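# Move one bottle from the cabinet to the bench

## Task

Remove exactly one bottle from the cabinet and set it standing upright on the bench. The remaining two bottles must stay inside the cabinet.

## Robot and tools

Robot: two six-joint arms, left_arm and right_arm, each riding its own carriage (left_rail, right_rail) on one shared floor track. The joints, in order, are shoulder pan, shoulder lift, elbow, wrist 1, wrist 2 and wrist 3. Each arm ends in a two-finger gripper whose fingers can fold. A grip taken on the outer quarter of the pads squeezes as asked. Deeper in, the fingers may wrap the part, hold a thin one loosely, or let go. Fingertips pushed tip-first into a surface fold easily, so later grips can fail.

Frame: every position is in one frame fixed to the table, in metres. z = 0 is the table top and +z is up. +x is the direction the arms face and +y is to their left. The track runs along y at x = 0, with y = 0 at its middle, and the table starts at x = 0.17. The left carriage is always the one toward +y. Each arm base sits at x = 0, z = 0.04, at y equal to its carriage's position_m. Orientations are quaternions in w,x,y,z order. On the gripper, the fingers point along its +z and close along its y. end_effector_position is the spot between the closed pads. Fingertips reach about 33 mm past it when the gap is 40 mm or less, and about 9 mm when fully open. A block sticks out about 10 cm toward the gripper's +x.

A row (used by execute_actions and move) is 18 numbers, each in [-1, 1]: nine for left_arm, then nine for right_arm. Each nine is six joint offsets, then gripper position, force_limit and speed. Joint offsets are scaled: 1.0 means 1.481 rad for pan and lift, and 2.222 rad for the other four. They are offsets from the Joint targets at the start of the call, not from the row before, and not absolute angles. Sending 0 keeps an arm at its targets and re-arms it. Gripper position is absolute: +1 is open at 140 mm, the pads touch near -0.8, and -1 closes until blocked. force_limit runs from about 14 N of pad force at -1 to 58 N at +1. Faster closing grips harder. speed sets finger speed, from about 30 mm/s at -1 to 250 mm/s at +1. To leave a gripper alone, repeat its last three numbers.

execute_actions: actions holds one action, or none (an empty list returns cameras and the scene number). An action can have rows (up to 15, each lasting 1/30 s), steps (1 to 450, default 15, at least as many as rows), until, and rail commands. After the last row the arms keep heading for that row's target. Rail command: {"left_rail": {...}} with position_m as an absolute place on the track (left -0.8 to 1.5, right -1.5 to 0.8), speed_m_s 0.01 to 1, acceleration_factor 0.1 to 1, or stop: true. until checks only the rails, for example {"right_rail": {"position_status": ["!=", "moving"]}}, or uses {"all": {"status": "ended"}} / {"any": ...}. To drive, send position_m, then wait with until for it to stop moving. Keep the carriages at least 0.78 m apart, and let a carriage arrive before aiming its gripper at a place. cameras: names, ["all"] or [].

move: target is one row or a list of up to 15 rows. Every row is an offset from the same starting Joint targets, and all joints move together. speed is in rad/s for the joint with the farthest to go: 0.01 to 3.14, default 0.5. blend, in rad, rounds the corners of a list. stop_force (4 to 120 N) ends an arm's path when its wrist feels that much push; pair it with low speed for touching. zero (default true) re-zeroes the sensor first. blocking=false returns early; then use wait or stop before sending new motion. Leave stop_force out when backing off a contact.

wait: seconds 0 to 10. stop: brakes a running move. zoom_image: camera and region [x0,y0,x1,y1] in pixels, at most 504 each way. zero_wrist_force: arm. finished_scene: scene number (1 or 2); only call it once the bottle is standing on the bench and the other two are still in the cabinet. Cameras: cam_high, cam_low, cam_front, cam_side, cam_left_wrist, cam_right_wrist.

Results: Joint positions and Joint velocities give, per arm, the rail (m) and then six joints (rad). Joint targets give the commanded angles in the same order. Joint torques are total drive outputs, not pure contact. Wrist force and torque are in the gripper's own axes. object_status: 0 moving, 1 blocked while opening, 2 blocked while closing (a grip), 3 reached the target or pads met (maybe empty). position_measured is in counts: 3 is open, 75 is about 100 mm, 139 is 60 mm, 200 is 20 mm, 230 is closed. The move: line ends with done, off_target, moving, held or fault. "joint sent to its limit" and "joint command not followed" (the clearance check) may appear. Rail position_status can read moving, done, contact_stop, time_out, stopped, stopped_with_arm, stopped_for_other_arm or stopped_for_other_carriage, and position_answer reads taken or not_taken. MOTOR HOT warns of overheating.

Avoid: anything falling off the table or landing on the track or the metal strip (that fails the task). Also avoid drops, releasing moving parts, and hard hits. Avoid contact between the arms or carriages, and a gripper closing on the other arm's fingers. Outside force near 150 N, or joint torque at its limit, stops the arm for 10 s. The wrist limits are only about 28 to 30 N m, so hold heavy parts near their middle and avoid twisting. Long stretched holds heat the motors. Joint speeds are capped, so large moves may need several calls.

Each tool is called after "Request:" by a JSON object that holds its "method" and its "body".

## Session

Request:
{"method": "execute_actions", "body": {"actions": []}}

Scene clock: 0.00 s.
left_arm: end_effector_position=(+0.3563, +1.1265, +0.5790) position_measured=3 object_status=3 end_effector_quat_wxyz=(+0.000, +0.000, +1.000, +0.000) | right_arm: end_effector_position=(+0.3563, -1.0007, +0.5790) position_measured=3 object_status=3 end_effector_quat_wxyz=(+0.000, +0.000, +1.000, +0.000)
Joint positions: left_arm=[1.048 -0.281 -2.157 1.821 -1.235 -1.571 -0.28] | right_arm=[-1.079 -0.281 -2.157 1.821 -1.235 -1.571 -0.28]
Joint velocities: within noise
Joint torques (N m): no reading
Wrist force (N): no reading
Wrist torque (N m): no reading
Wrist force, peak (N): no reading
Joint targets: left_arm=[1.048 -0.281 -2.157 1.821 -1.235 -1.571 -0.280] | right_arm=[-1.079 -0.281 -2.157 1.821 -1.235 -1.571 -0.280]
Tool commands: left_gripper/position=+1.0 left_gripper/force_limit=+1.0 left_gripper/speed=+1.0 right_gripper/position=+1.0 right_gripper/force_limit=+1.0 right_gripper/speed=+1.0
left_rail: position_m=1.048 position_status=done
right_rail: position_m=-1.079 position_status=done

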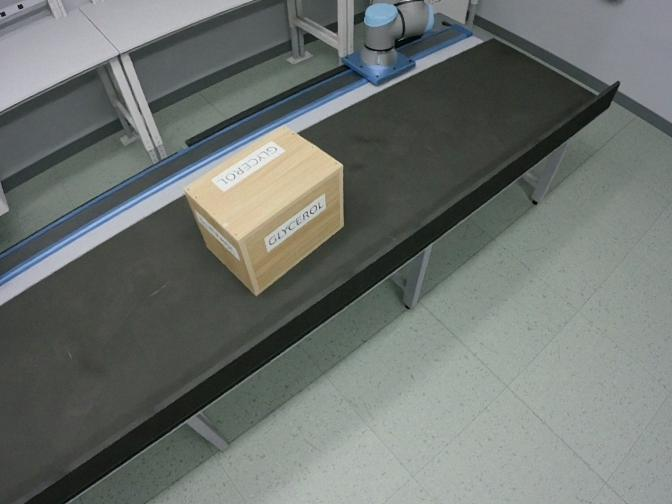

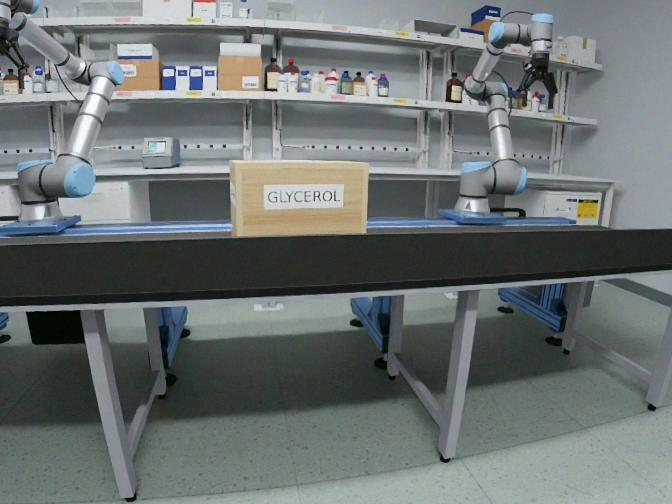

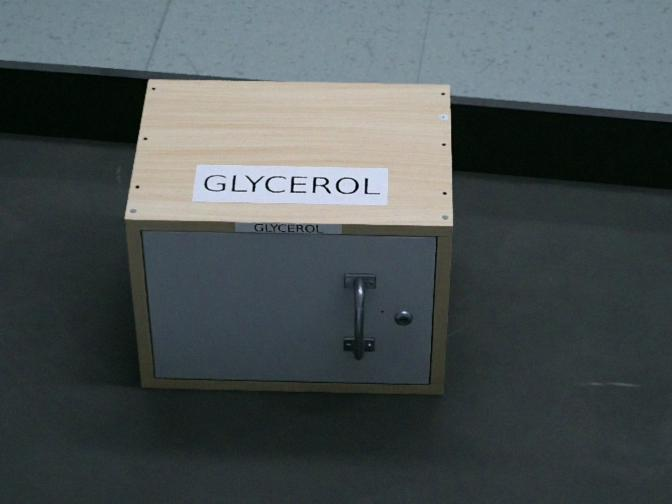

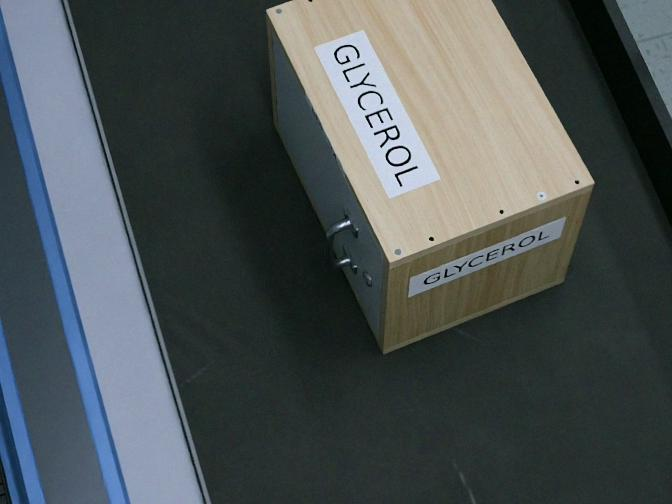

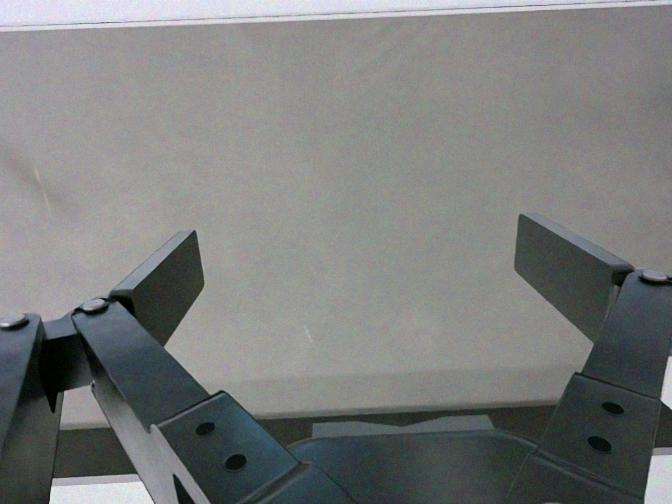

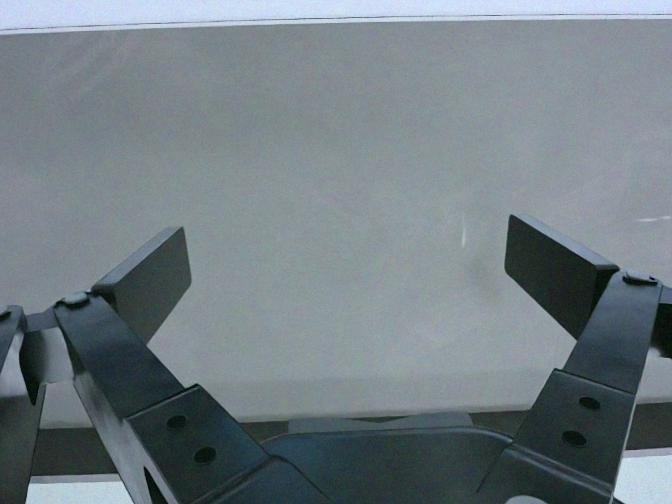

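Request:
{"method": "zoom_image", "body": {"camera": "cam_front", "region": [300, 230, 450, 400]}}

Request:
{"method": "zoom_image", "body": {"camera": "cam_side", "region": [290, 180, 430, 360]}}

Scaled by 2.965 from the camera's 672x504 image, which has a finer 960x720 frame.

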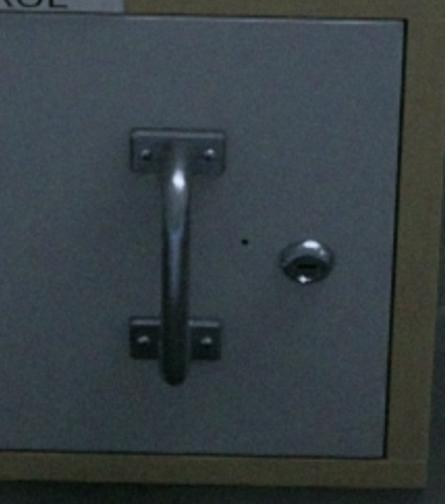

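Scaled by 2.800 from the camera's 672x504 image, which has a finer 960x720 frame.

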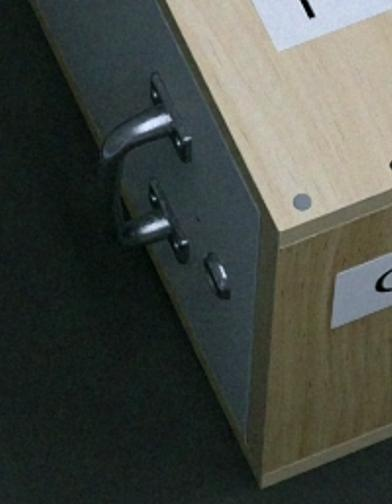

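Request:
{"method": "move", "body": {"target": [[0,0,0,0,0,0,1,1,1,0.9,0,0,0,0,0,1,1,0],[0,0,0,0,0,0,1,1,1,1,0.5185,0.106,0.256,-0.8437,0.1257,1,1,0]], "blend": [0.2,0], "speed": 1.0}}

Request:
{"method": "execute_actions", "body": {"actions": [{"right_rail":{"position_m":-0.7,"speed_m_s":0.5,"acceleration_factor":0.5},"steps":120,"until":{"right_rail":{"position_status":["!=","moving"]}}}]}}

Request:
{"method": "move", "body": {"target": [0,0,0,0,0,0,1,1,1,0.119,0.198,0.044,-0.176,0,0,1,1,0], "cameras": ["all"]}}

Scene clock: 101.67 s.
left_arm: end_effector_position=(+0.3563, +1.1265, +0.5790) position_measured=3 object_status=3 end_effector_quat_wxyz=(+0.000, +0.000, +1.000, +0.000) | right_arm: end_effector_position=(+0.2537, -0.7769, +0.4964) position_measured=3 object_status=3 end_effector_quat_wxyz=(+0.107, +0.628, -0.560, +0.530)
Joint positions: left_arm=[1.048 -0.281 -2.157 1.821 -1.235 -1.571 -0.28] | right_arm=[-1.079 1.128 -1.769 1.941 -0.947 -2.505 -0.139]
Joint torques (N m): left_arm=[-0.22 2.87 -45.34 -5.17 -0.08 0.31] | right_arm=[-12.68 -44.53 -56.54 -6.09 0.55 -1.61]
Wrist force (N): left_arm=[-0.1 -0.2 0.2] | right_arm=[1.1 -1.3 0.3]
Wrist torque (N m): left_arm=[-0.05 0.04 0.00] | right_arm=[-0.56 -1.07 -0.62]
Wrist force, peak (N): left_arm=[-0.9 -0.3 -0.1] | right_arm=[-8.5 -4.9 1.8]
Joint targets: left_arm=[1.048 -0.281 -2.157 1.821 -1.235 -1.571 -0.280] | right_arm=[-1.079 1.128 -1.769 1.941 -0.947 -2.505 -0.139]
left_rail: position_m=1.048 position_status=done
right_rail: position_m=-1.079 position_status=done
move: held (right_arm; a check stopped the path); path passed 1 of 2 targets; limits=held; right_arm: the wrist 2 is farthest, 0.940 rad from its target
joint command not followed: on one or more control steps a check withheld the commanded joint targets of the right arm, and it was not sent them on those steps.
cause: the commanded joint targets, or the way to them, would bring two parts of the arm too close to each other (its gripper and another part of the arm, with joints 5 (wrist 1) to 7 (wrist 3) between them, 19 mm apart when it was first held).

Scene clock: 103.60 s.
left_arm: end_effector_position=(+0.3563, +1.1265, +0.5790) position_measured=3 object_status=3 end_effector_quat_wxyz=(+0.000, +0.000, +1.000, +0.000) | right_arm: end_effector_position=(+0.2537, -0.3977, +0.4964) position_measured=3 object_status=3 end_effector_quat_wxyz=(+0.107, +0.628, -0.560, +0.530)
Joint positions: left_arm=[1.048 -0.281 -2.157 1.821 -1.235 -1.571 -0.28] | right_arm=[-0.7 1.128 -1.769 1.941 -0.947 -2.505 -0.139]
Joint torques (N m): left_arm=[-0.37 2.21 -45.94 -5.06 -0.12 0.25] | right_arm=[-2.13 -20.99 -47.2 -3.2 -0.41 -1.53]
Wrist force (N): left_arm=[-0.3 0.3 -0.3] | right_arm=[1.1 -1.4 0.5]
Wrist torque (N m): left_arm=[0.07 0.06 0.00] | right_arm=[-0.59 -1.06 -0.63]
Wrist force, peak (N): left_arm=[-0.8 -0.2 0.1] | right_arm=[2.2 -1.3 1.9]
Joint targets: left_arm=[1.048 -0.281 -2.157 1.821 -1.235 -1.571 -0.280] | right_arm=[-0.700 1.128 -1.769 1.941 -0.947 -2.505 -0.139]
Tool commands: left_gripper/position=+1.0 left_gripper/force_limit=+1.0 left_gripper/speed=+1.0 right_gripper/position=+1.0 right_gripper/force_limit=+1.0 right_gripper/speed=+0.0
left_rail: position_m=1.048 position_status=done
right_rail: position_m=-0.700 speed_m_s=0.50 position_status=done

Scene clock: 105.00 s.
left_arm: end_effector_position=(+0.3563, +1.1265, +0.5790) position_measured=3 object_status=3 end_effector_quat_wxyz=(+0.000, +0.000, +1.000, +0.000) | right_arm: end_effector_position=(+0.2229, -0.2624, +0.2984) position_measured=3 object_status=3 end_effector_quat_wxyz=(+0.060, +0.675, -0.503, +0.537)
Joint positions: left_arm=[1.048 -0.281 -2.157 1.821 -1.235 -1.571 -0.28] | right_arm=[-0.7 1.304 -1.476 2.038 -1.338 -2.505 -0.139]
Joint torques (N m): left_arm=[0.24 1.35 -46.03 -4.81 0.13 0.1] | right_arm=[15.69 -35.51 -35.2 -6.77 -1.06 -1.79]
Wrist force (N): left_arm=[-0.2 0.1 0.0] | right_arm=[0.5 -1.2 0.4]
Wrist torque (N m): left_arm=[0.02 0.04 0.01] | right_arm=[-0.52 -0.93 -0.62]
Wrist force, peak (N): left_arm=[-0.5 -0.7 -0.3] | right_arm=[3.6 -2.2 1.3]
Joint targets: left_arm=[1.048 -0.281 -2.157 1.821 -1.235 -1.571 -0.280] | right_arm=[-0.700 1.304 -1.475 2.038 -1.338 -2.505 -0.139]
left_rail: position_m=1.048 position_status=done
right_rail: position_m=-0.700 speed_m_s=0.50 position_status=done
move: done
camera_calibration:
cam_right_wrist: T_world_to_cam=[[-0.758776, -0.448953, -0.471911, 0.196342], [-0.108231, 0.801342, -0.588335, 0.412983], [0.642296, -0.395339, -0.65663, 0.129103], [0, 0, 0, 1]] pos_world=[0.110754, -0.191752, 0.420401]

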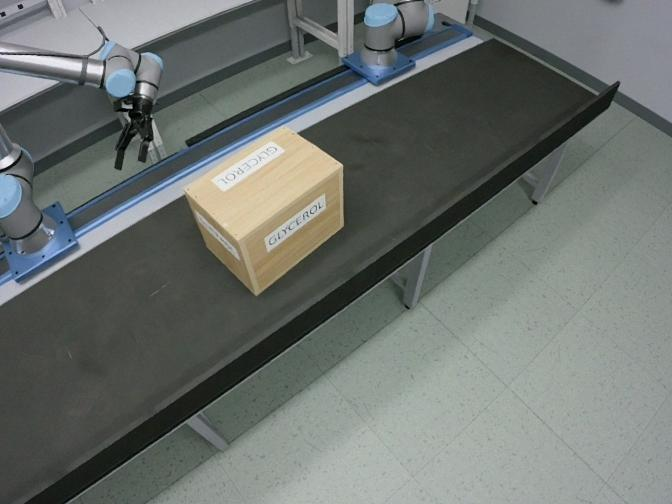

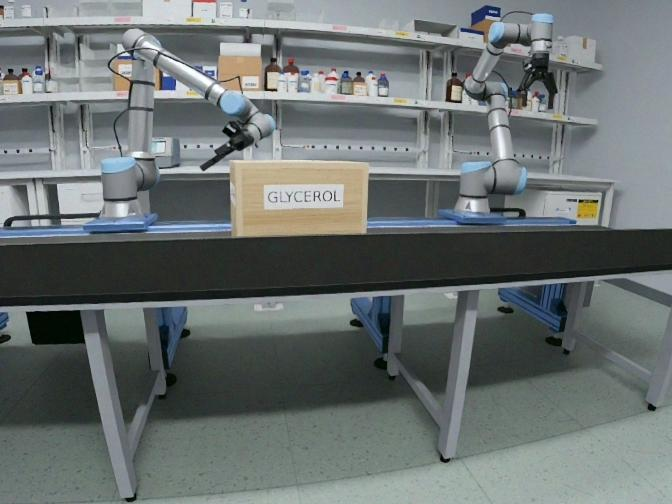

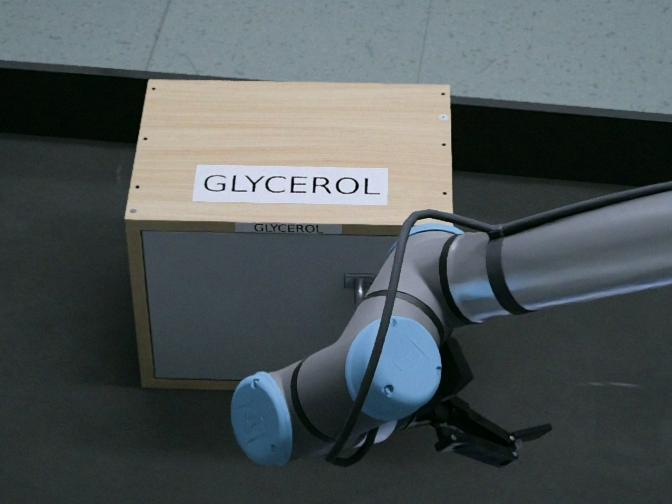

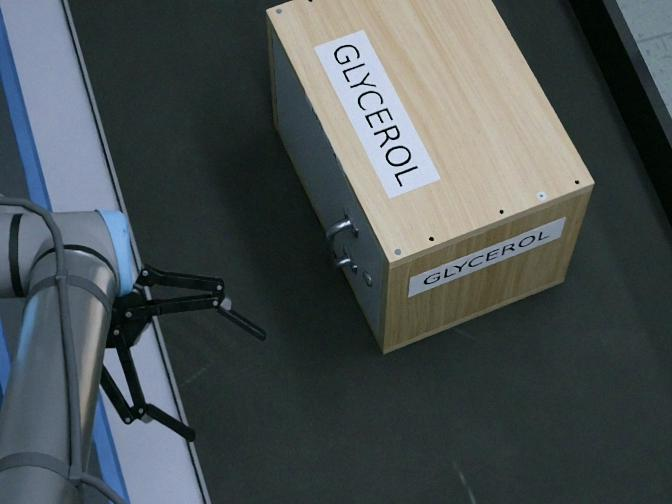

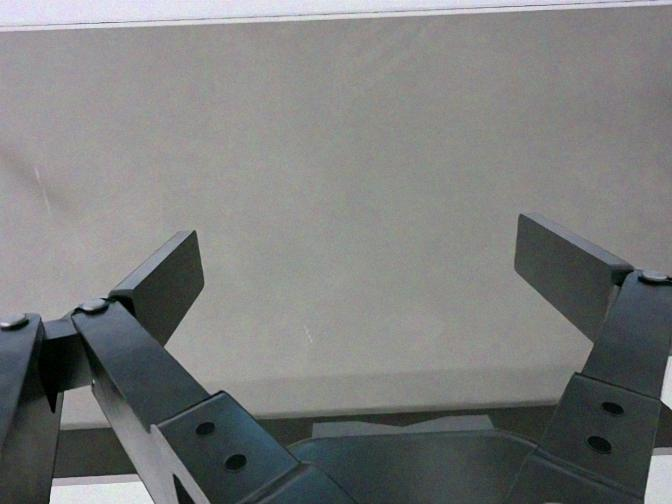

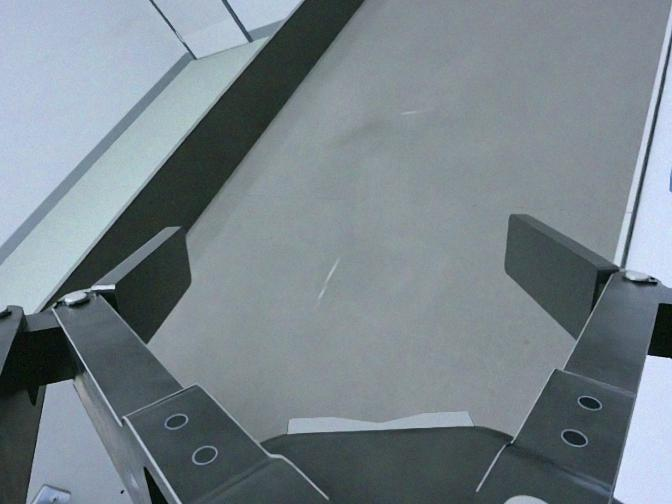

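Request:
{"method": "execute_actions", "body": {"actions": [{"right_rail":{"position_m":-1.2},"left_rail":{"position_m":0.75,"speed_m_s":0.5,"acceleration_factor":0.5},"steps":150,"until":{"all":{"status":"ended"}}}]}}

Request:
{"method": "move", "body": {"target": [[-1,0,0,0,0,0,1,0,0,0,0,0,0,0,0,1,1,0],[-1,0.924,-0.129,0.22,0.535,0.126,1,0,0,0,0,0,0,0,0,1,1,0]], "blend": [0.2,0], "speed": 1.0, "cameras": ["cam_front","cam_side","cam_left_wrist"]}}

Scene clock: 132.37 s.
left_arm: end_effector_position=(+0.3563, +0.8286, +0.5790) position_measured=3 object_status=3 end_effector_quat_wxyz=(+0.000, +0.000, +1.000, +0.000) | right_arm: end_effector_position=(+0.2228, -0.7623, +0.2983) position_measured=3 object_status=3 end_effector_quat_wxyz=(+0.060, +0.675, -0.503, +0.537)
Joint positions: left_arm=[0.75 -0.281 -2.157 1.821 -1.235 -1.571 -0.28] | right_arm=[-1.2 1.304 -1.475 2.038 -1.338 -2.505 -0.139]
Joint torques (N m): left_arm=[-1.78 1.78 -45.95 -5.12 -0.03 0.18] | right_arm=[4.22 -63.53 -47.21 -0.27 -4.14 -1.41]
Wrist force (N): left_arm=[-0.1 -0.4 0.1] | right_arm=[0.8 -1.5 0.2]
Wrist torque (N m): left_arm=[-0.10 0.03 0.00] | right_arm=[-0.60 -1.01 -0.63]
Wrist force, peak (N): left_arm=[0.0 1.5 0.3] | right_arm=[2.1 -1.0 1.0]
Joint targets: left_arm=[0.750 -0.281 -2.157 1.821 -1.235 -1.571 -0.280] | right_arm=[-1.200 1.304 -1.475 2.038 -1.338 -2.505 -0.139]
Tool commands: left_gripper/position=+1.0 left_gripper/force_limit=+1.0 left_gripper/speed=+1.0 right_gripper/position=+1.0 right_gripper/force_limit=+1.0 right_gripper/speed=+0.0
left_rail: position_m=0.750 speed_m_s=0.50 position_status=done
right_rail: position_m=-1.200 speed_m_s=0.50 position_status=done

Scene clock: 136.00 s.
left_arm: end_effector_position=(+0.3436, -0.0547, +0.1474) position_measured=3 object_status=3 end_effector_quat_wxyz=(-0.067, +0.704, +0.068, +0.704) | right_arm: end_effector_position=(+0.2228, -0.7623, +0.2983) position_measured=3 object_status=3 end_effector_quat_wxyz=(+0.060, +0.675, -0.503, +0.537)
Joint positions: left_arm=[0.75 -1.762 -0.788 1.534 -0.746 -0.382 -0.001] | right_arm=[-1.2 1.304 -1.475 2.038 -1.338 -2.505 -0.139]
Joint torques (N m): left_arm=[-2.04 -85.2 -38.74 5.07 1.57 3.78] | right_arm=[-7.19 -63.65 -50.26 2.74 -3.77 -1.65]
Wrist force (N): left_arm=[1.2 0.2 0.9] | right_arm=[1.3 -1.5 0.2]
Wrist torque (N m): left_arm=[-0.03 0.50 0.05] | right_arm=[-0.60 -1.11 -0.63]
Wrist force, peak (N): left_arm=[-5.0 1.6 0.9] | right_arm=[1.3 -1.9 0.0]
Joint targets: left_arm=[0.750 -1.762 -0.788 1.534 -0.746 -0.382 -0.001] | right_arm=[-1.200 1.304 -1.475 2.038 -1.338 -2.505 -0.139]
left_rail: position_m=0.750 speed_m_s=0.50 position_status=done
right_rail: position_m=-1.200 speed_m_s=0.50 position_status=done
move: done
camera_calibration:
cam_left_wrist: T_world_to_cam=[[0.172189, -0.984611, -0.0298723, -0.0985465], [-0.332253, -0.0295029, -0.942729, 0.255502], [0.92734, 0.172253, -0.33222, -0.0742538], [0, 0, 0, 1]] pos_world=[0.170719, -0.0767015, 0.213257]
Images, in order (width x height): cam_front 672x504, cam_side 672x504, cam_left_wrist 672x504.

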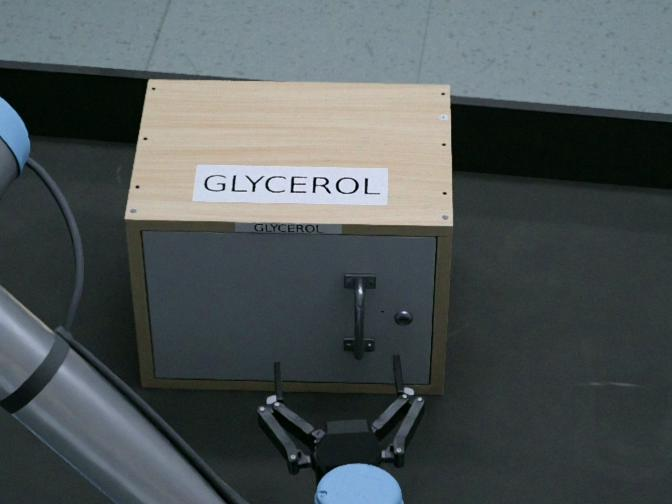

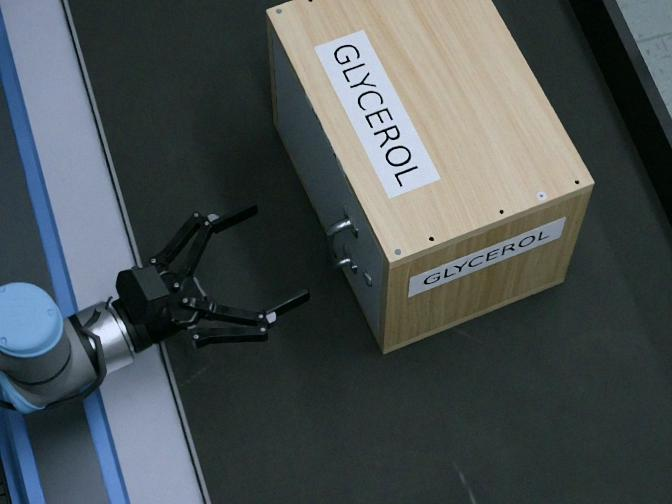

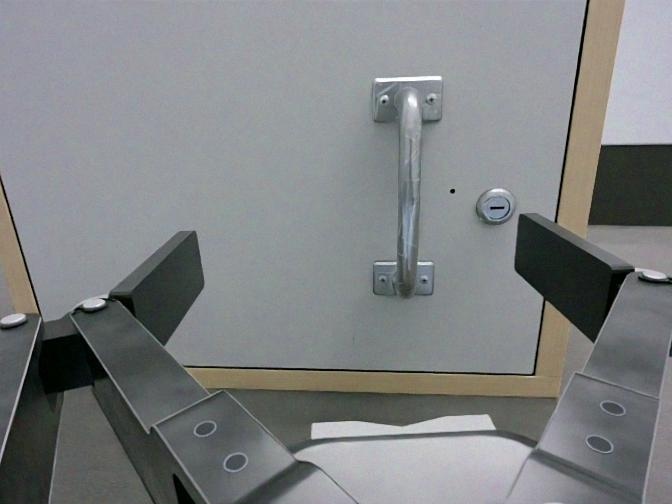

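Request:
{"method": "move", "body": {"target": [0.0222,-0.0087,0.0122,-0.0064,0.0536,0,1,-1,-1,0,0,0,0,0,0,1,1,0], "speed": 0.15, "stop_force": 15}}

Request:
{"method": "execute_actions", "body": {"actions": [{"rows":[[0,0,0,0,0,0,-0.3,-1,-1,0,0,0,0,0,0,1,1,0]],"steps":90}], "cameras": ["cam_left_wrist","cam_side","cam_front"]}}

Scene clock: 152.73 s.
left_arm: end_effector_position=(+0.3783, -0.0719, +0.1469) position_measured=3 object_status=3 end_effector_quat_wxyz=(-0.037, +0.706, +0.037, +0.706) | right_arm: end_effector_position=(+0.2228, -0.7623, +0.2983) position_measured=3 object_status=3 end_effector_quat_wxyz=(+0.060, +0.675, -0.503, +0.537)
Joint positions: left_arm=[0.75 -1.729 -0.801 1.561 -0.76 -0.263 -0.001] | right_arm=[-1.2 1.304 -1.475 2.038 -1.338 -2.505 -0.139]
Joint torques (N m): left_arm=[12.08 -118.35 -22.36 -2.97 1.86 3.5] | right_arm=[-5.94 -61.09 -50.07 2.58 -4.2 -1.34]
Wrist force (N): left_arm=[1.2 0.6 1.4] | right_arm=[1.0 -1.2 0.5]
Wrist torque (N m): left_arm=[0.05 0.50 0.07] | right_arm=[-0.54 -1.04 -0.63]
Wrist force, peak (N): left_arm=[1.6 0.5 1.3] | right_arm=[1.4 -1.7 0.4]
Joint targets: left_arm=[0.750 -1.729 -0.801 1.561 -0.760 -0.263 -0.001] | right_arm=[-1.200 1.304 -1.475 2.038 -1.338 -2.505 -0.139]
left_rail: position_m=0.750 speed_m_s=0.50 position_status=done
right_rail: position_m=-1.200 speed_m_s=0.50 position_status=done
move: done

Scene clock: 156.37 s.
left_arm: end_effector_position=(+0.3783, -0.0719, +0.1469) position_measured=167 object_status=0 end_effector_quat_wxyz=(-0.037, +0.706, +0.037, +0.706) | right_arm: end_effector_position=(+0.2228, -0.7623, +0.2983) position_measured=3 object_status=3 end_effector_quat_wxyz=(+0.060, +0.675, -0.503, +0.537)
Joint positions: left_arm=[0.75 -1.729 -0.801 1.561 -0.76 -0.263 -0.001] | right_arm=[-1.2 1.304 -1.475 2.038 -1.338 -2.505 -0.139]
Joint torques (N m): left_arm=[11.05 -118.15 -21.74 -2.82 2.11 3.62] | right_arm=[-6.53 -65.43 -49.14 2.4 -4.33 -1.1]
Wrist force (N): left_arm=[1.1 0.7 1.4] | right_arm=[1.0 -1.2 0.4]
Wrist torque (N m): left_arm=[0.08 0.46 0.06] | right_arm=[-0.52 -1.04 -0.63]
Wrist force, peak (N): left_arm=[1.5 0.5 1.6] | right_arm=[1.3 -1.9 0.5]
Joint targets: left_arm=[0.750 -1.729 -0.801 1.561 -0.760 -0.263 -0.001] | right_arm=[-1.200 1.304 -1.475 2.038 -1.338 -2.505 -0.139]
left_rail: position_m=0.750 speed_m_s=0.50 position_status=done
right_rail: position_m=-1.200 speed_m_s=0.50 position_status=done
camera_calibration:
cam_left_wrist: T_world_to_cam=[[0.0866204, -0.995785, -0.0301585, -0.0898513], [-0.333471, -0.000455168, -0.94276, 0.268615], [0.938772, 0.0917193, -0.332105, -0.113735], [0, 0, 0, 1]] pos_world=[0.20413, -0.0789186, 0.212757]
Images, in order (width x height): cam_front 672x504, cam_side 672x504, cam_left_wrist 672x504.

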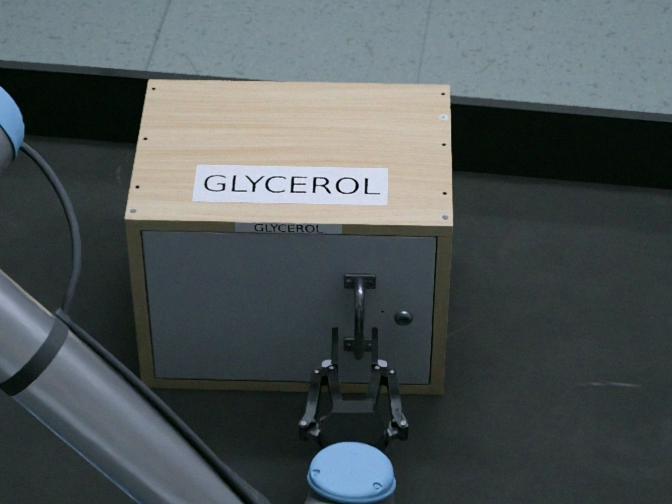

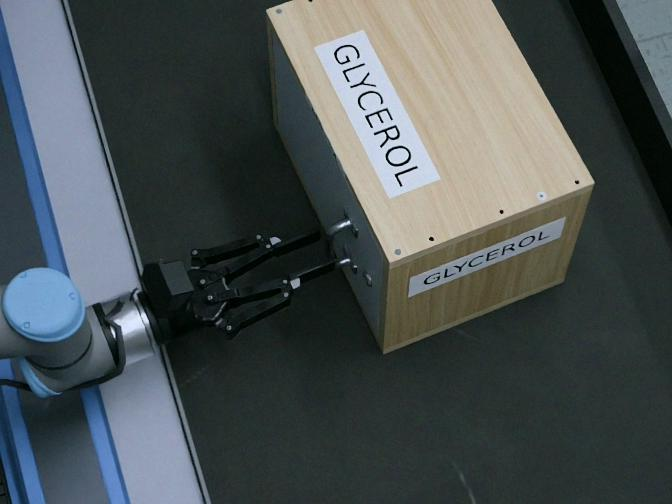

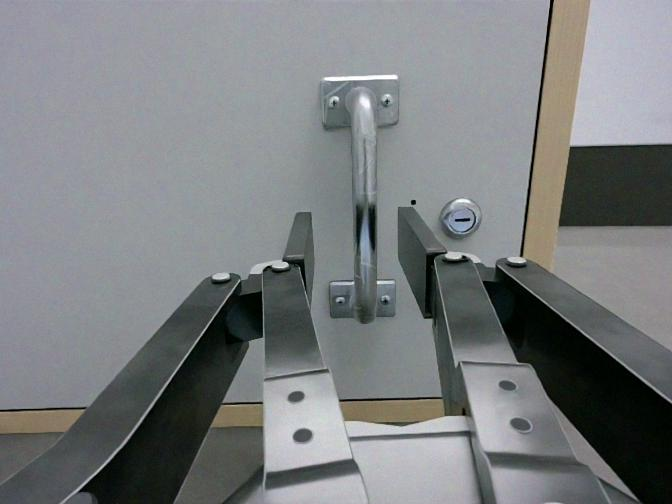

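Request:
{"method": "execute_actions", "body": {"actions": [{"rows":[[0.003,0,0,0,0.002,0,-1,-1,-1,0,0,0,0,0,0,1,1,0]],"steps":110}], "cameras": ["cam_left_wrist","cam_side","cam_front"]}}

Scene clock: 168.07 s.
left_arm: end_effector_position=(+0.3821, -0.0717, +0.1469) position_measured=212 object_status=2 end_effector_quat_wxyz=(-0.037, +0.706, +0.037, +0.706) | right_arm: end_effector_position=(+0.2228, -0.7623, +0.2983) position_measured=3 object_status=3 end_effector_quat_wxyz=(+0.060, +0.675, -0.503, +0.537)
Joint positions: left_arm=[0.75 -1.724 -0.801 1.561 -0.76 -0.259 -0.001] | right_arm=[-1.2 1.304 -1.475 2.038 -1.338 -2.505 -0.139]
Joint torques (N m): left_arm=[11.22 -114.61 -25.7 0.01 -0.9 0.2] | right_arm=[-6.22 -63.56 -49.29 2.4 -4.33 -1.18]
Wrist force (N): left_arm=[2.3 0.1 -2.8] | right_arm=[0.9 -1.2 0.6]
Wrist torque (N m): left_arm=[-0.02 0.54 0.29] | right_arm=[-0.53 -1.02 -0.62]
Wrist force, peak (N): left_arm=[2.8 0.5 -2.8] | right_arm=[1.2 -2.0 0.5]
Joint targets: left_arm=[0.750 -1.724 -0.801 1.561 -0.760 -0.259 -0.001] | right_arm=[-1.200 1.304 -1.475 2.038 -1.338 -2.505 -0.139]
left_rail: position_m=0.750 speed_m_s=0.50 position_status=done
right_rail: position_m=-1.200 speed_m_s=0.50 position_status=done
camera_calibration:
cam_left_wrist: T_world_to_cam=[[0.0865872, -0.995785, -0.0302522, -0.0899546], [-0.333481, -0.000356181, -0.942757, 0.269891], [0.938772, 0.0917192, -0.332106, -0.117321], [0, 0, 0, 1]] pos_world=[0.20793, -0.0787187, 0.212757]
Images, in order (width x height): cam_front 672x504, cam_side 672x504, cam_left_wrist 672x504.

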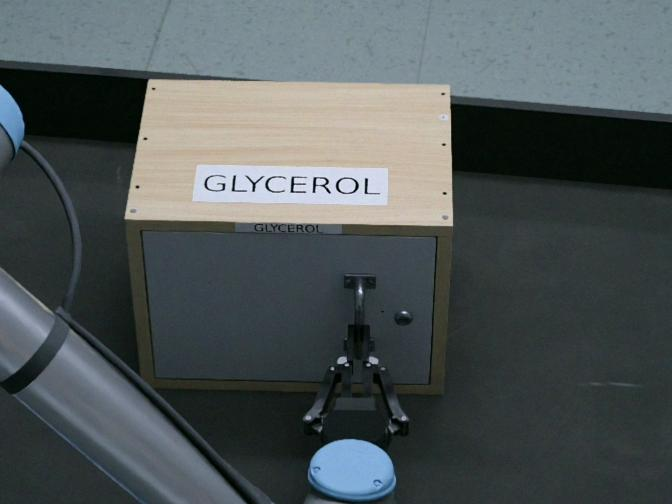

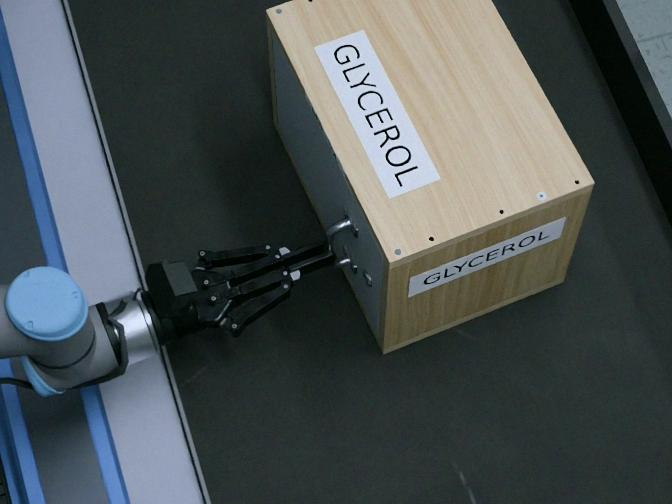

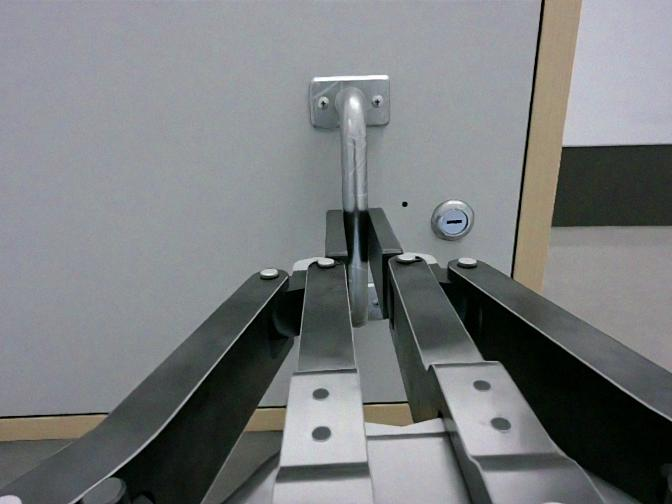

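Request:
{"method": "move", "body": {"target": [-0.0511,-0.0554,0.0749,-0.0380,0.0459,0,-1,-1,-1,0,0,0,0,0,0,1,1,0], "speed": 0.15, "stop_force": 50, "cameras": ["cam_left_wrist","cam_front"]}}

Scene clock: 190.17 s.
left_arm: end_effector_position=(+0.3346, -0.0627, +0.1468) position_measured=212 object_status=2 end_effector_quat_wxyz=(+0.026, +0.707, -0.026, +0.707) | right_arm: end_effector_position=(+0.2228, -0.7623, +0.2983) position_measured=3 object_status=3 end_effector_quat_wxyz=(+0.060, +0.675, -0.503, +0.537)
Joint positions: left_arm=[0.75 -1.8 -0.883 1.728 -0.845 -0.157 -0.001] | right_arm=[-1.2 1.304 -1.475 2.038 -1.338 -2.505 -0.139]
Joint torques (N m): left_arm=[-13.36 -120.16 -22.55 -2.92 0.87 -2.42] | right_arm=[-9.58 -65.46 -49.71 2.31 -4.51 -1.17]
Wrist force (N): left_arm=[-11.0 2.3 4.4] | right_arm=[0.8 -1.4 0.3]
Wrist torque (N m): left_arm=[0.01 0.09 0.29] | right_arm=[-0.56 -0.99 -0.62]
Wrist force, peak (N): left_arm=[-11.8 2.7 4.2] | right_arm=[0.8 -2.2 0.5]
Joint targets: left_arm=[0.750 -1.800 -0.883 1.728 -0.845 -0.157 -0.001] | right_arm=[-1.200 1.304 -1.475 2.038 -1.338 -2.505 -0.139]
left_rail: position_m=0.750 speed_m_s=0.50 position_status=done
right_rail: position_m=-1.200 speed_m_s=0.50 position_status=done
move: done
camera_calibration:
cam_left_wrist: T_world_to_cam=[[-0.0907334, -0.995419, -0.0301521, -0.0174944], [-0.328312, 0.0584829, -0.942757, 0.255908], [0.940201, -0.0756403, -0.332115, -0.0845311], [0, 0, 0, 1]] pos_world=[0.161907, -0.0387744, 0.212657]
Images, in order (width x height): cam_front 672x504, cam_left_wrist 672x504.

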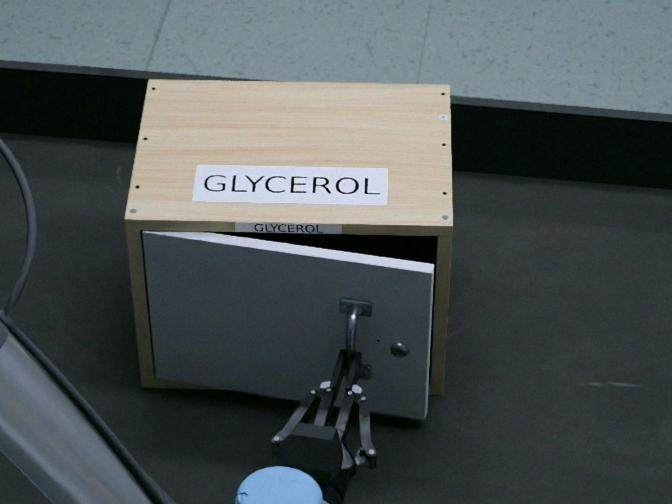

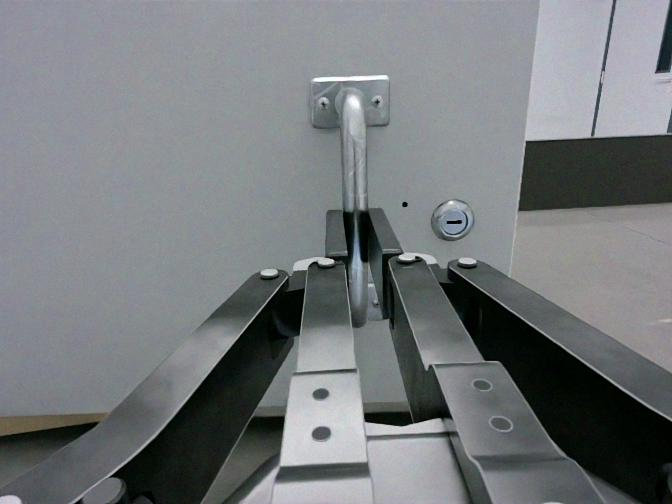

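Request:
{"method": "move", "body": {"target": [[-0.0751,-0.0832,0.1123,-0.0568,0.0668,0,-1,-1,-1,0,0,0,0,0,0,1,1,0],[-0.1711,-0.1954,0.2621,-0.1318,0.1599,0,-1,-1,-1,0,0,0,0,0,0,1,1,0],[-0.2152,-0.2523,0.3368,-0.1686,0.2091,0,-1,-1,-1,0,0,0,0,0,0,1,1,0]], "speed": 0.25, "blend": 0.05, "stop_force": 60, "cameras": ["cam_left_wrist","cam_front","cam_side","cam_high"]}}

Scene clock: 205.07 s.
left_arm: end_effector_position=(+0.1707, +0.0725, +0.1470) position_measured=212 object_status=2 end_effector_quat_wxyz=(+0.294, +0.643, -0.293, +0.643) | right_arm: end_effector_position=(+0.2228, -0.7623, +0.2983) position_measured=3 object_status=3 end_effector_quat_wxyz=(+0.060, +0.675, -0.503, +0.537)
Joint positions: left_arm=[0.75 -2.119 -1.257 2.476 -1.219 0.308 -0.001] | right_arm=[-1.2 1.304 -1.475 2.038 -1.338 -2.505 -0.139]
Joint torques (N m): left_arm=[-12.67 -61.54 -4.26 -4.04 0.78 -2] | right_arm=[-7.76 -64.62 -48.45 2.1 -4.43 -1.57]
Wrist force (N): left_arm=[6.1 1.4 4.8] | right_arm=[0.8 -1.4 0.4]
Wrist torque (N m): left_arm=[-0.25 0.44 0.10] | right_arm=[-0.57 -1.00 -0.62]
Wrist force, peak (N): left_arm=[-14.5 2.7 4.3] | right_arm=[1.2 -1.9 0.5]
Joint targets: left_arm=[0.750 -2.119 -1.257 2.476 -1.219 0.308 -0.001] | right_arm=[-1.200 1.304 -1.475 2.038 -1.338 -2.505 -0.139]
left_rail: position_m=0.750 speed_m_s=0.50 position_status=done
right_rail: position_m=-1.200 speed_m_s=0.50 position_status=done
move: done
camera_calibration:
cam_left_wrist: T_world_to_cam=[[-0.766743, -0.641249, -0.0300858, 0.191843], [-0.191393, 0.273081, -0.94276, 0.155443], [0.612759, -0.717096, -0.332113, 0.182287], [0, 0, 0, 1]] pos_world=[0.0651472, 0.211288, 0.212857]
Images, in order (width x height): cam_high 672x504, cam_front 672x504, cam_side 672x504, cam_left_wrist 672x504.

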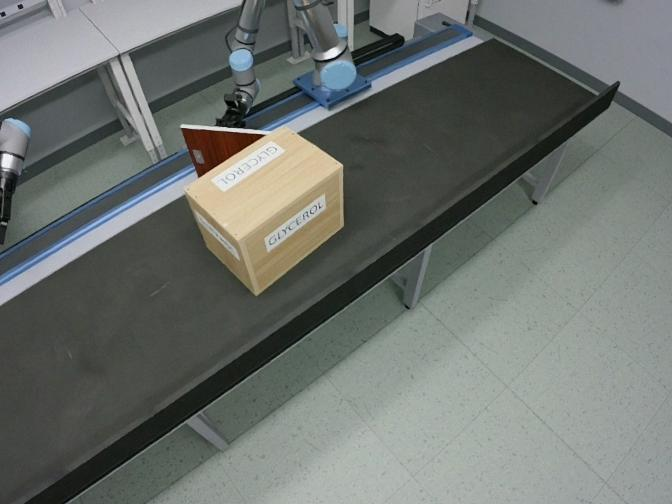

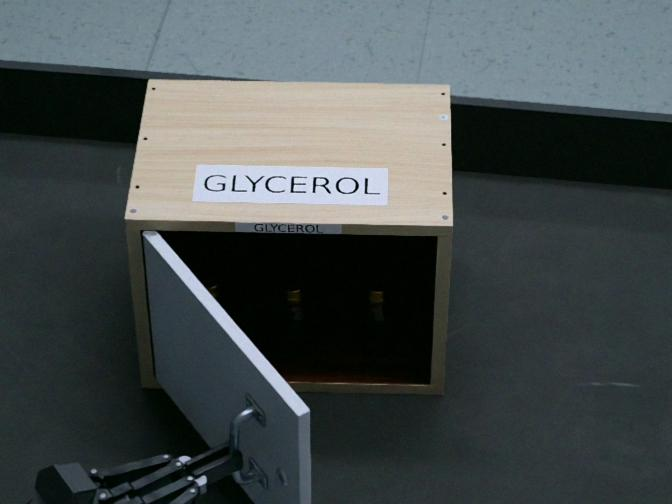

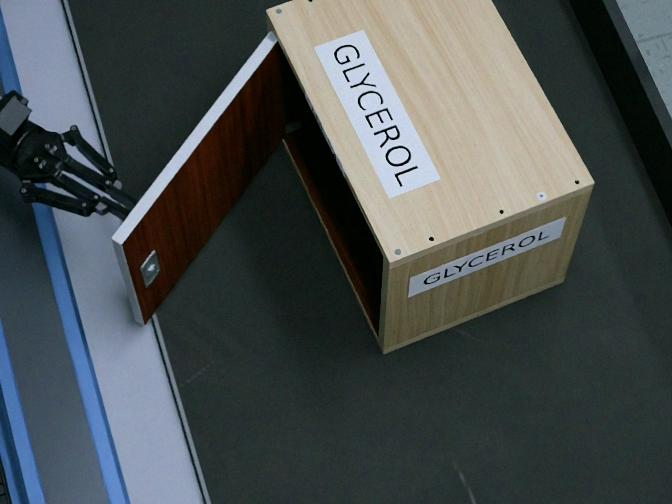

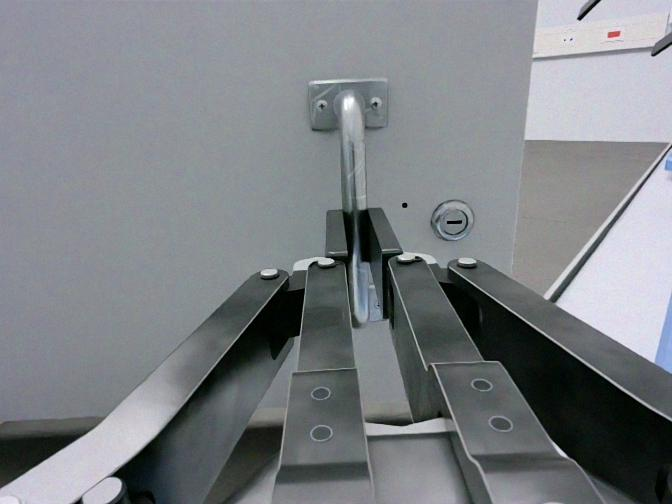

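Request:
{"method": "execute_actions", "body": {"actions": [{"rows":[[0,0,0,0,0,0,0.0,-1,-1,0,0,0,0,0,0,1,1,0]],"steps":70}]}}

Request:
{"method": "move", "body": {"target": [-0.1885,-0.040,0.0518,-0.0259,-0.1257,0,0,-1,-1,0,0,0,0,0,0,1,1,0], "speed": 0.2, "cameras": ["cam_left_wrist","cam_front","cam_side","cam_low"]}}

Request:
{"method": "zoom_image", "body": {"camera": "cam_front", "region": [140, 220, 450, 400]}}

Scene clock: 226.67 s.
left_arm: end_effector_position=(+0.1707, +0.0725, +0.1470) position_measured=129 object_status=3 end_effector_quat_wxyz=(+0.294, +0.643, -0.293, +0.643) | right_arm: end_effector_position=(+0.2228, -0.7623, +0.2983) position_measured=3 object_status=3 end_effector_quat_wxyz=(+0.060, +0.675, -0.503, +0.537)
Joint positions: left_arm=[0.75 -2.119 -1.257 2.476 -1.219 0.308 -0.001] | right_arm=[-1.2 1.304 -1.475 2.038 -1.338 -2.505 -0.139]
Joint torques (N m): left_arm=[-5.77 -60.13 -24.24 -3.98 0.86 -2.02] | right_arm=[-6.8 -63.53 -49.44 2.66 -4.03 -1.52]
Wrist force (N): left_arm=[2.1 0.1 1.5] | right_arm=[1.1 -1.2 0.0]
Wrist torque (N m): left_arm=[-0.04 0.19 0.03] | right_arm=[-0.52 -1.07 -0.63]
Wrist force, peak (N): left_arm=[6.6 1.8 5.1] | right_arm=[1.3 -1.7 0.8]
Joint targets: left_arm=[0.750 -2.119 -1.257 2.476 -1.219 0.308 -0.001] | right_arm=[-1.200 1.304 -1.475 2.038 -1.338 -2.505 -0.139]
left_rail: position_m=0.750 speed_m_s=0.50 position_status=done
right_rail: position_m=-1.200 speed_m_s=0.50 position_status=done

Scene clock: 228.57 s.
left_arm: end_effector_position=(+0.1047, +0.1471, +0.1470) position_measured=129 object_status=3 end_effector_quat_wxyz=(+0.294, +0.644, -0.293, +0.643) end_effector_velocity=(-0.001, +0.001, +0.000) end_effector_angular_velocity=(+0.000, +0.000, -0.002) | right_arm: end_effector_position=(+0.2228, -0.7623, +0.2983) position_measured=3 object_status=3 end_effector_quat_wxyz=(+0.060, +0.675, -0.503, +0.537)
Joint positions: left_arm=[0.75 -2.398 -1.316 2.591 -1.277 0.029 -0.001] | right_arm=[-1.2 1.304 -1.475 2.038 -1.338 -2.505 -0.139]
Joint velocities: left_arm=[0 -0.005 -0.002 0.003 -0.001 -0.002 0] | right_arm=[within noise]
Joint torques (N m): left_arm=[-13.89 -54.81 -5.22 -4.14 -1.92 -2.04] | right_arm=[-6.92 -64.45 -49.2 2.33 -4.08 -1.32]
Wrist force (N): left_arm=[1.6 -0.1 1.8] | right_arm=[1.0 -1.7 0.3]
Wrist torque (N m): left_arm=[-0.08 0.35 0.08] | right_arm=[-0.65 -1.03 -0.63]
Wrist force, peak (N): left_arm=[2.0 0.1 2.6] | right_arm=[1.0 -1.7 0.7]
Joint targets: left_arm=[0.750 -2.398 -1.316 2.591 -1.277 0.029 -0.001] | right_arm=[-1.200 1.304 -1.475 2.038 -1.338 -2.505 -0.139]
left_rail: position_m=0.750 speed_m_s=0.50 position_status=done
right_rail: position_m=-1.200 speed_m_s=0.50 position_status=done
move: done
camera_calibration:
cam_left_wrist: T_world_to_cam=[[-0.766701, -0.641373, -0.0284703, 0.188912], [-0.19257, 0.27205, -0.942818, 0.122735], [0.612443, -0.717377, -0.33209, 0.276309], [0, 0, 0, 1]] pos_world=[-0.000750006, 0.285991, 0.212854]
Images, in order (width x height): cam_low 672x504, cam_front 672x504, cam_side 672x504, cam_left_wrist 672x504.

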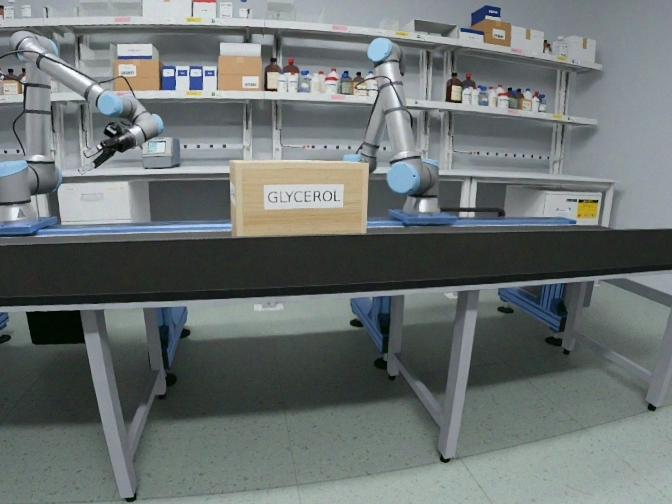

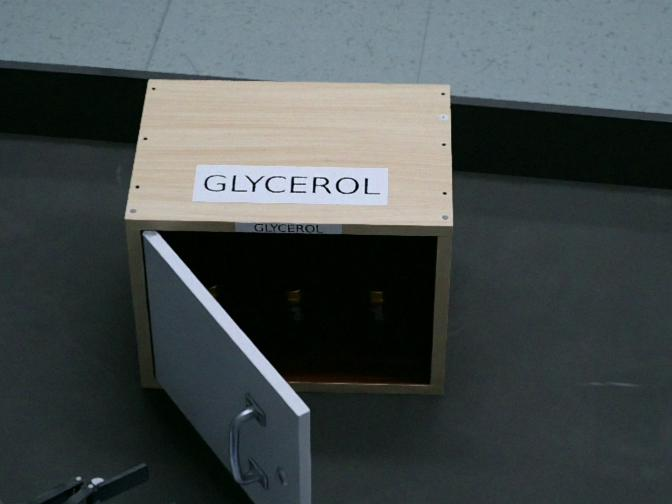

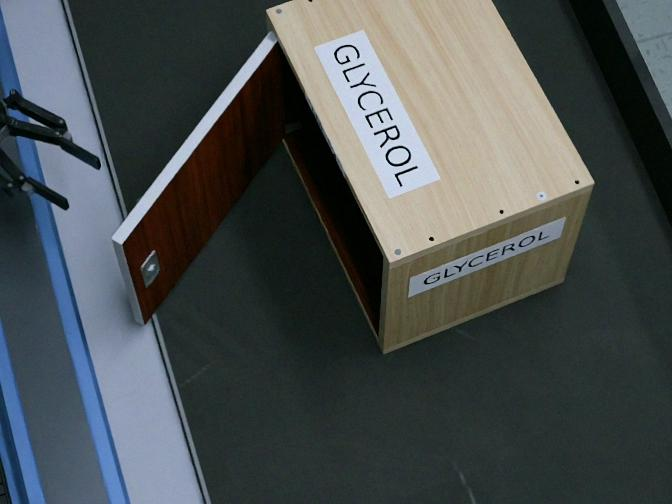

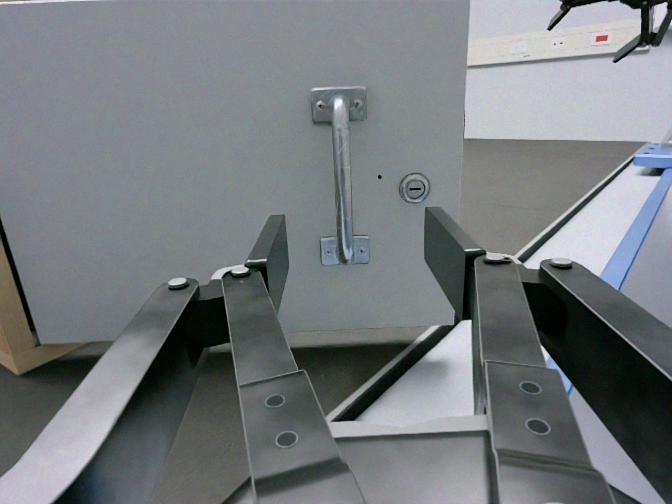

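Scaled by 1.626 from the camera's 672x504 image, which has a finer 960x720 frame.

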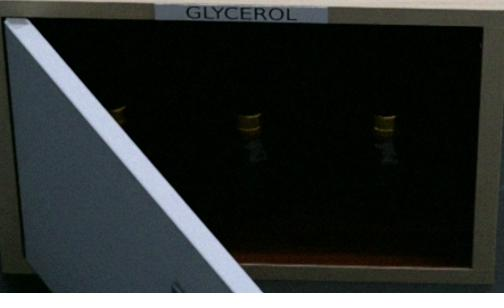

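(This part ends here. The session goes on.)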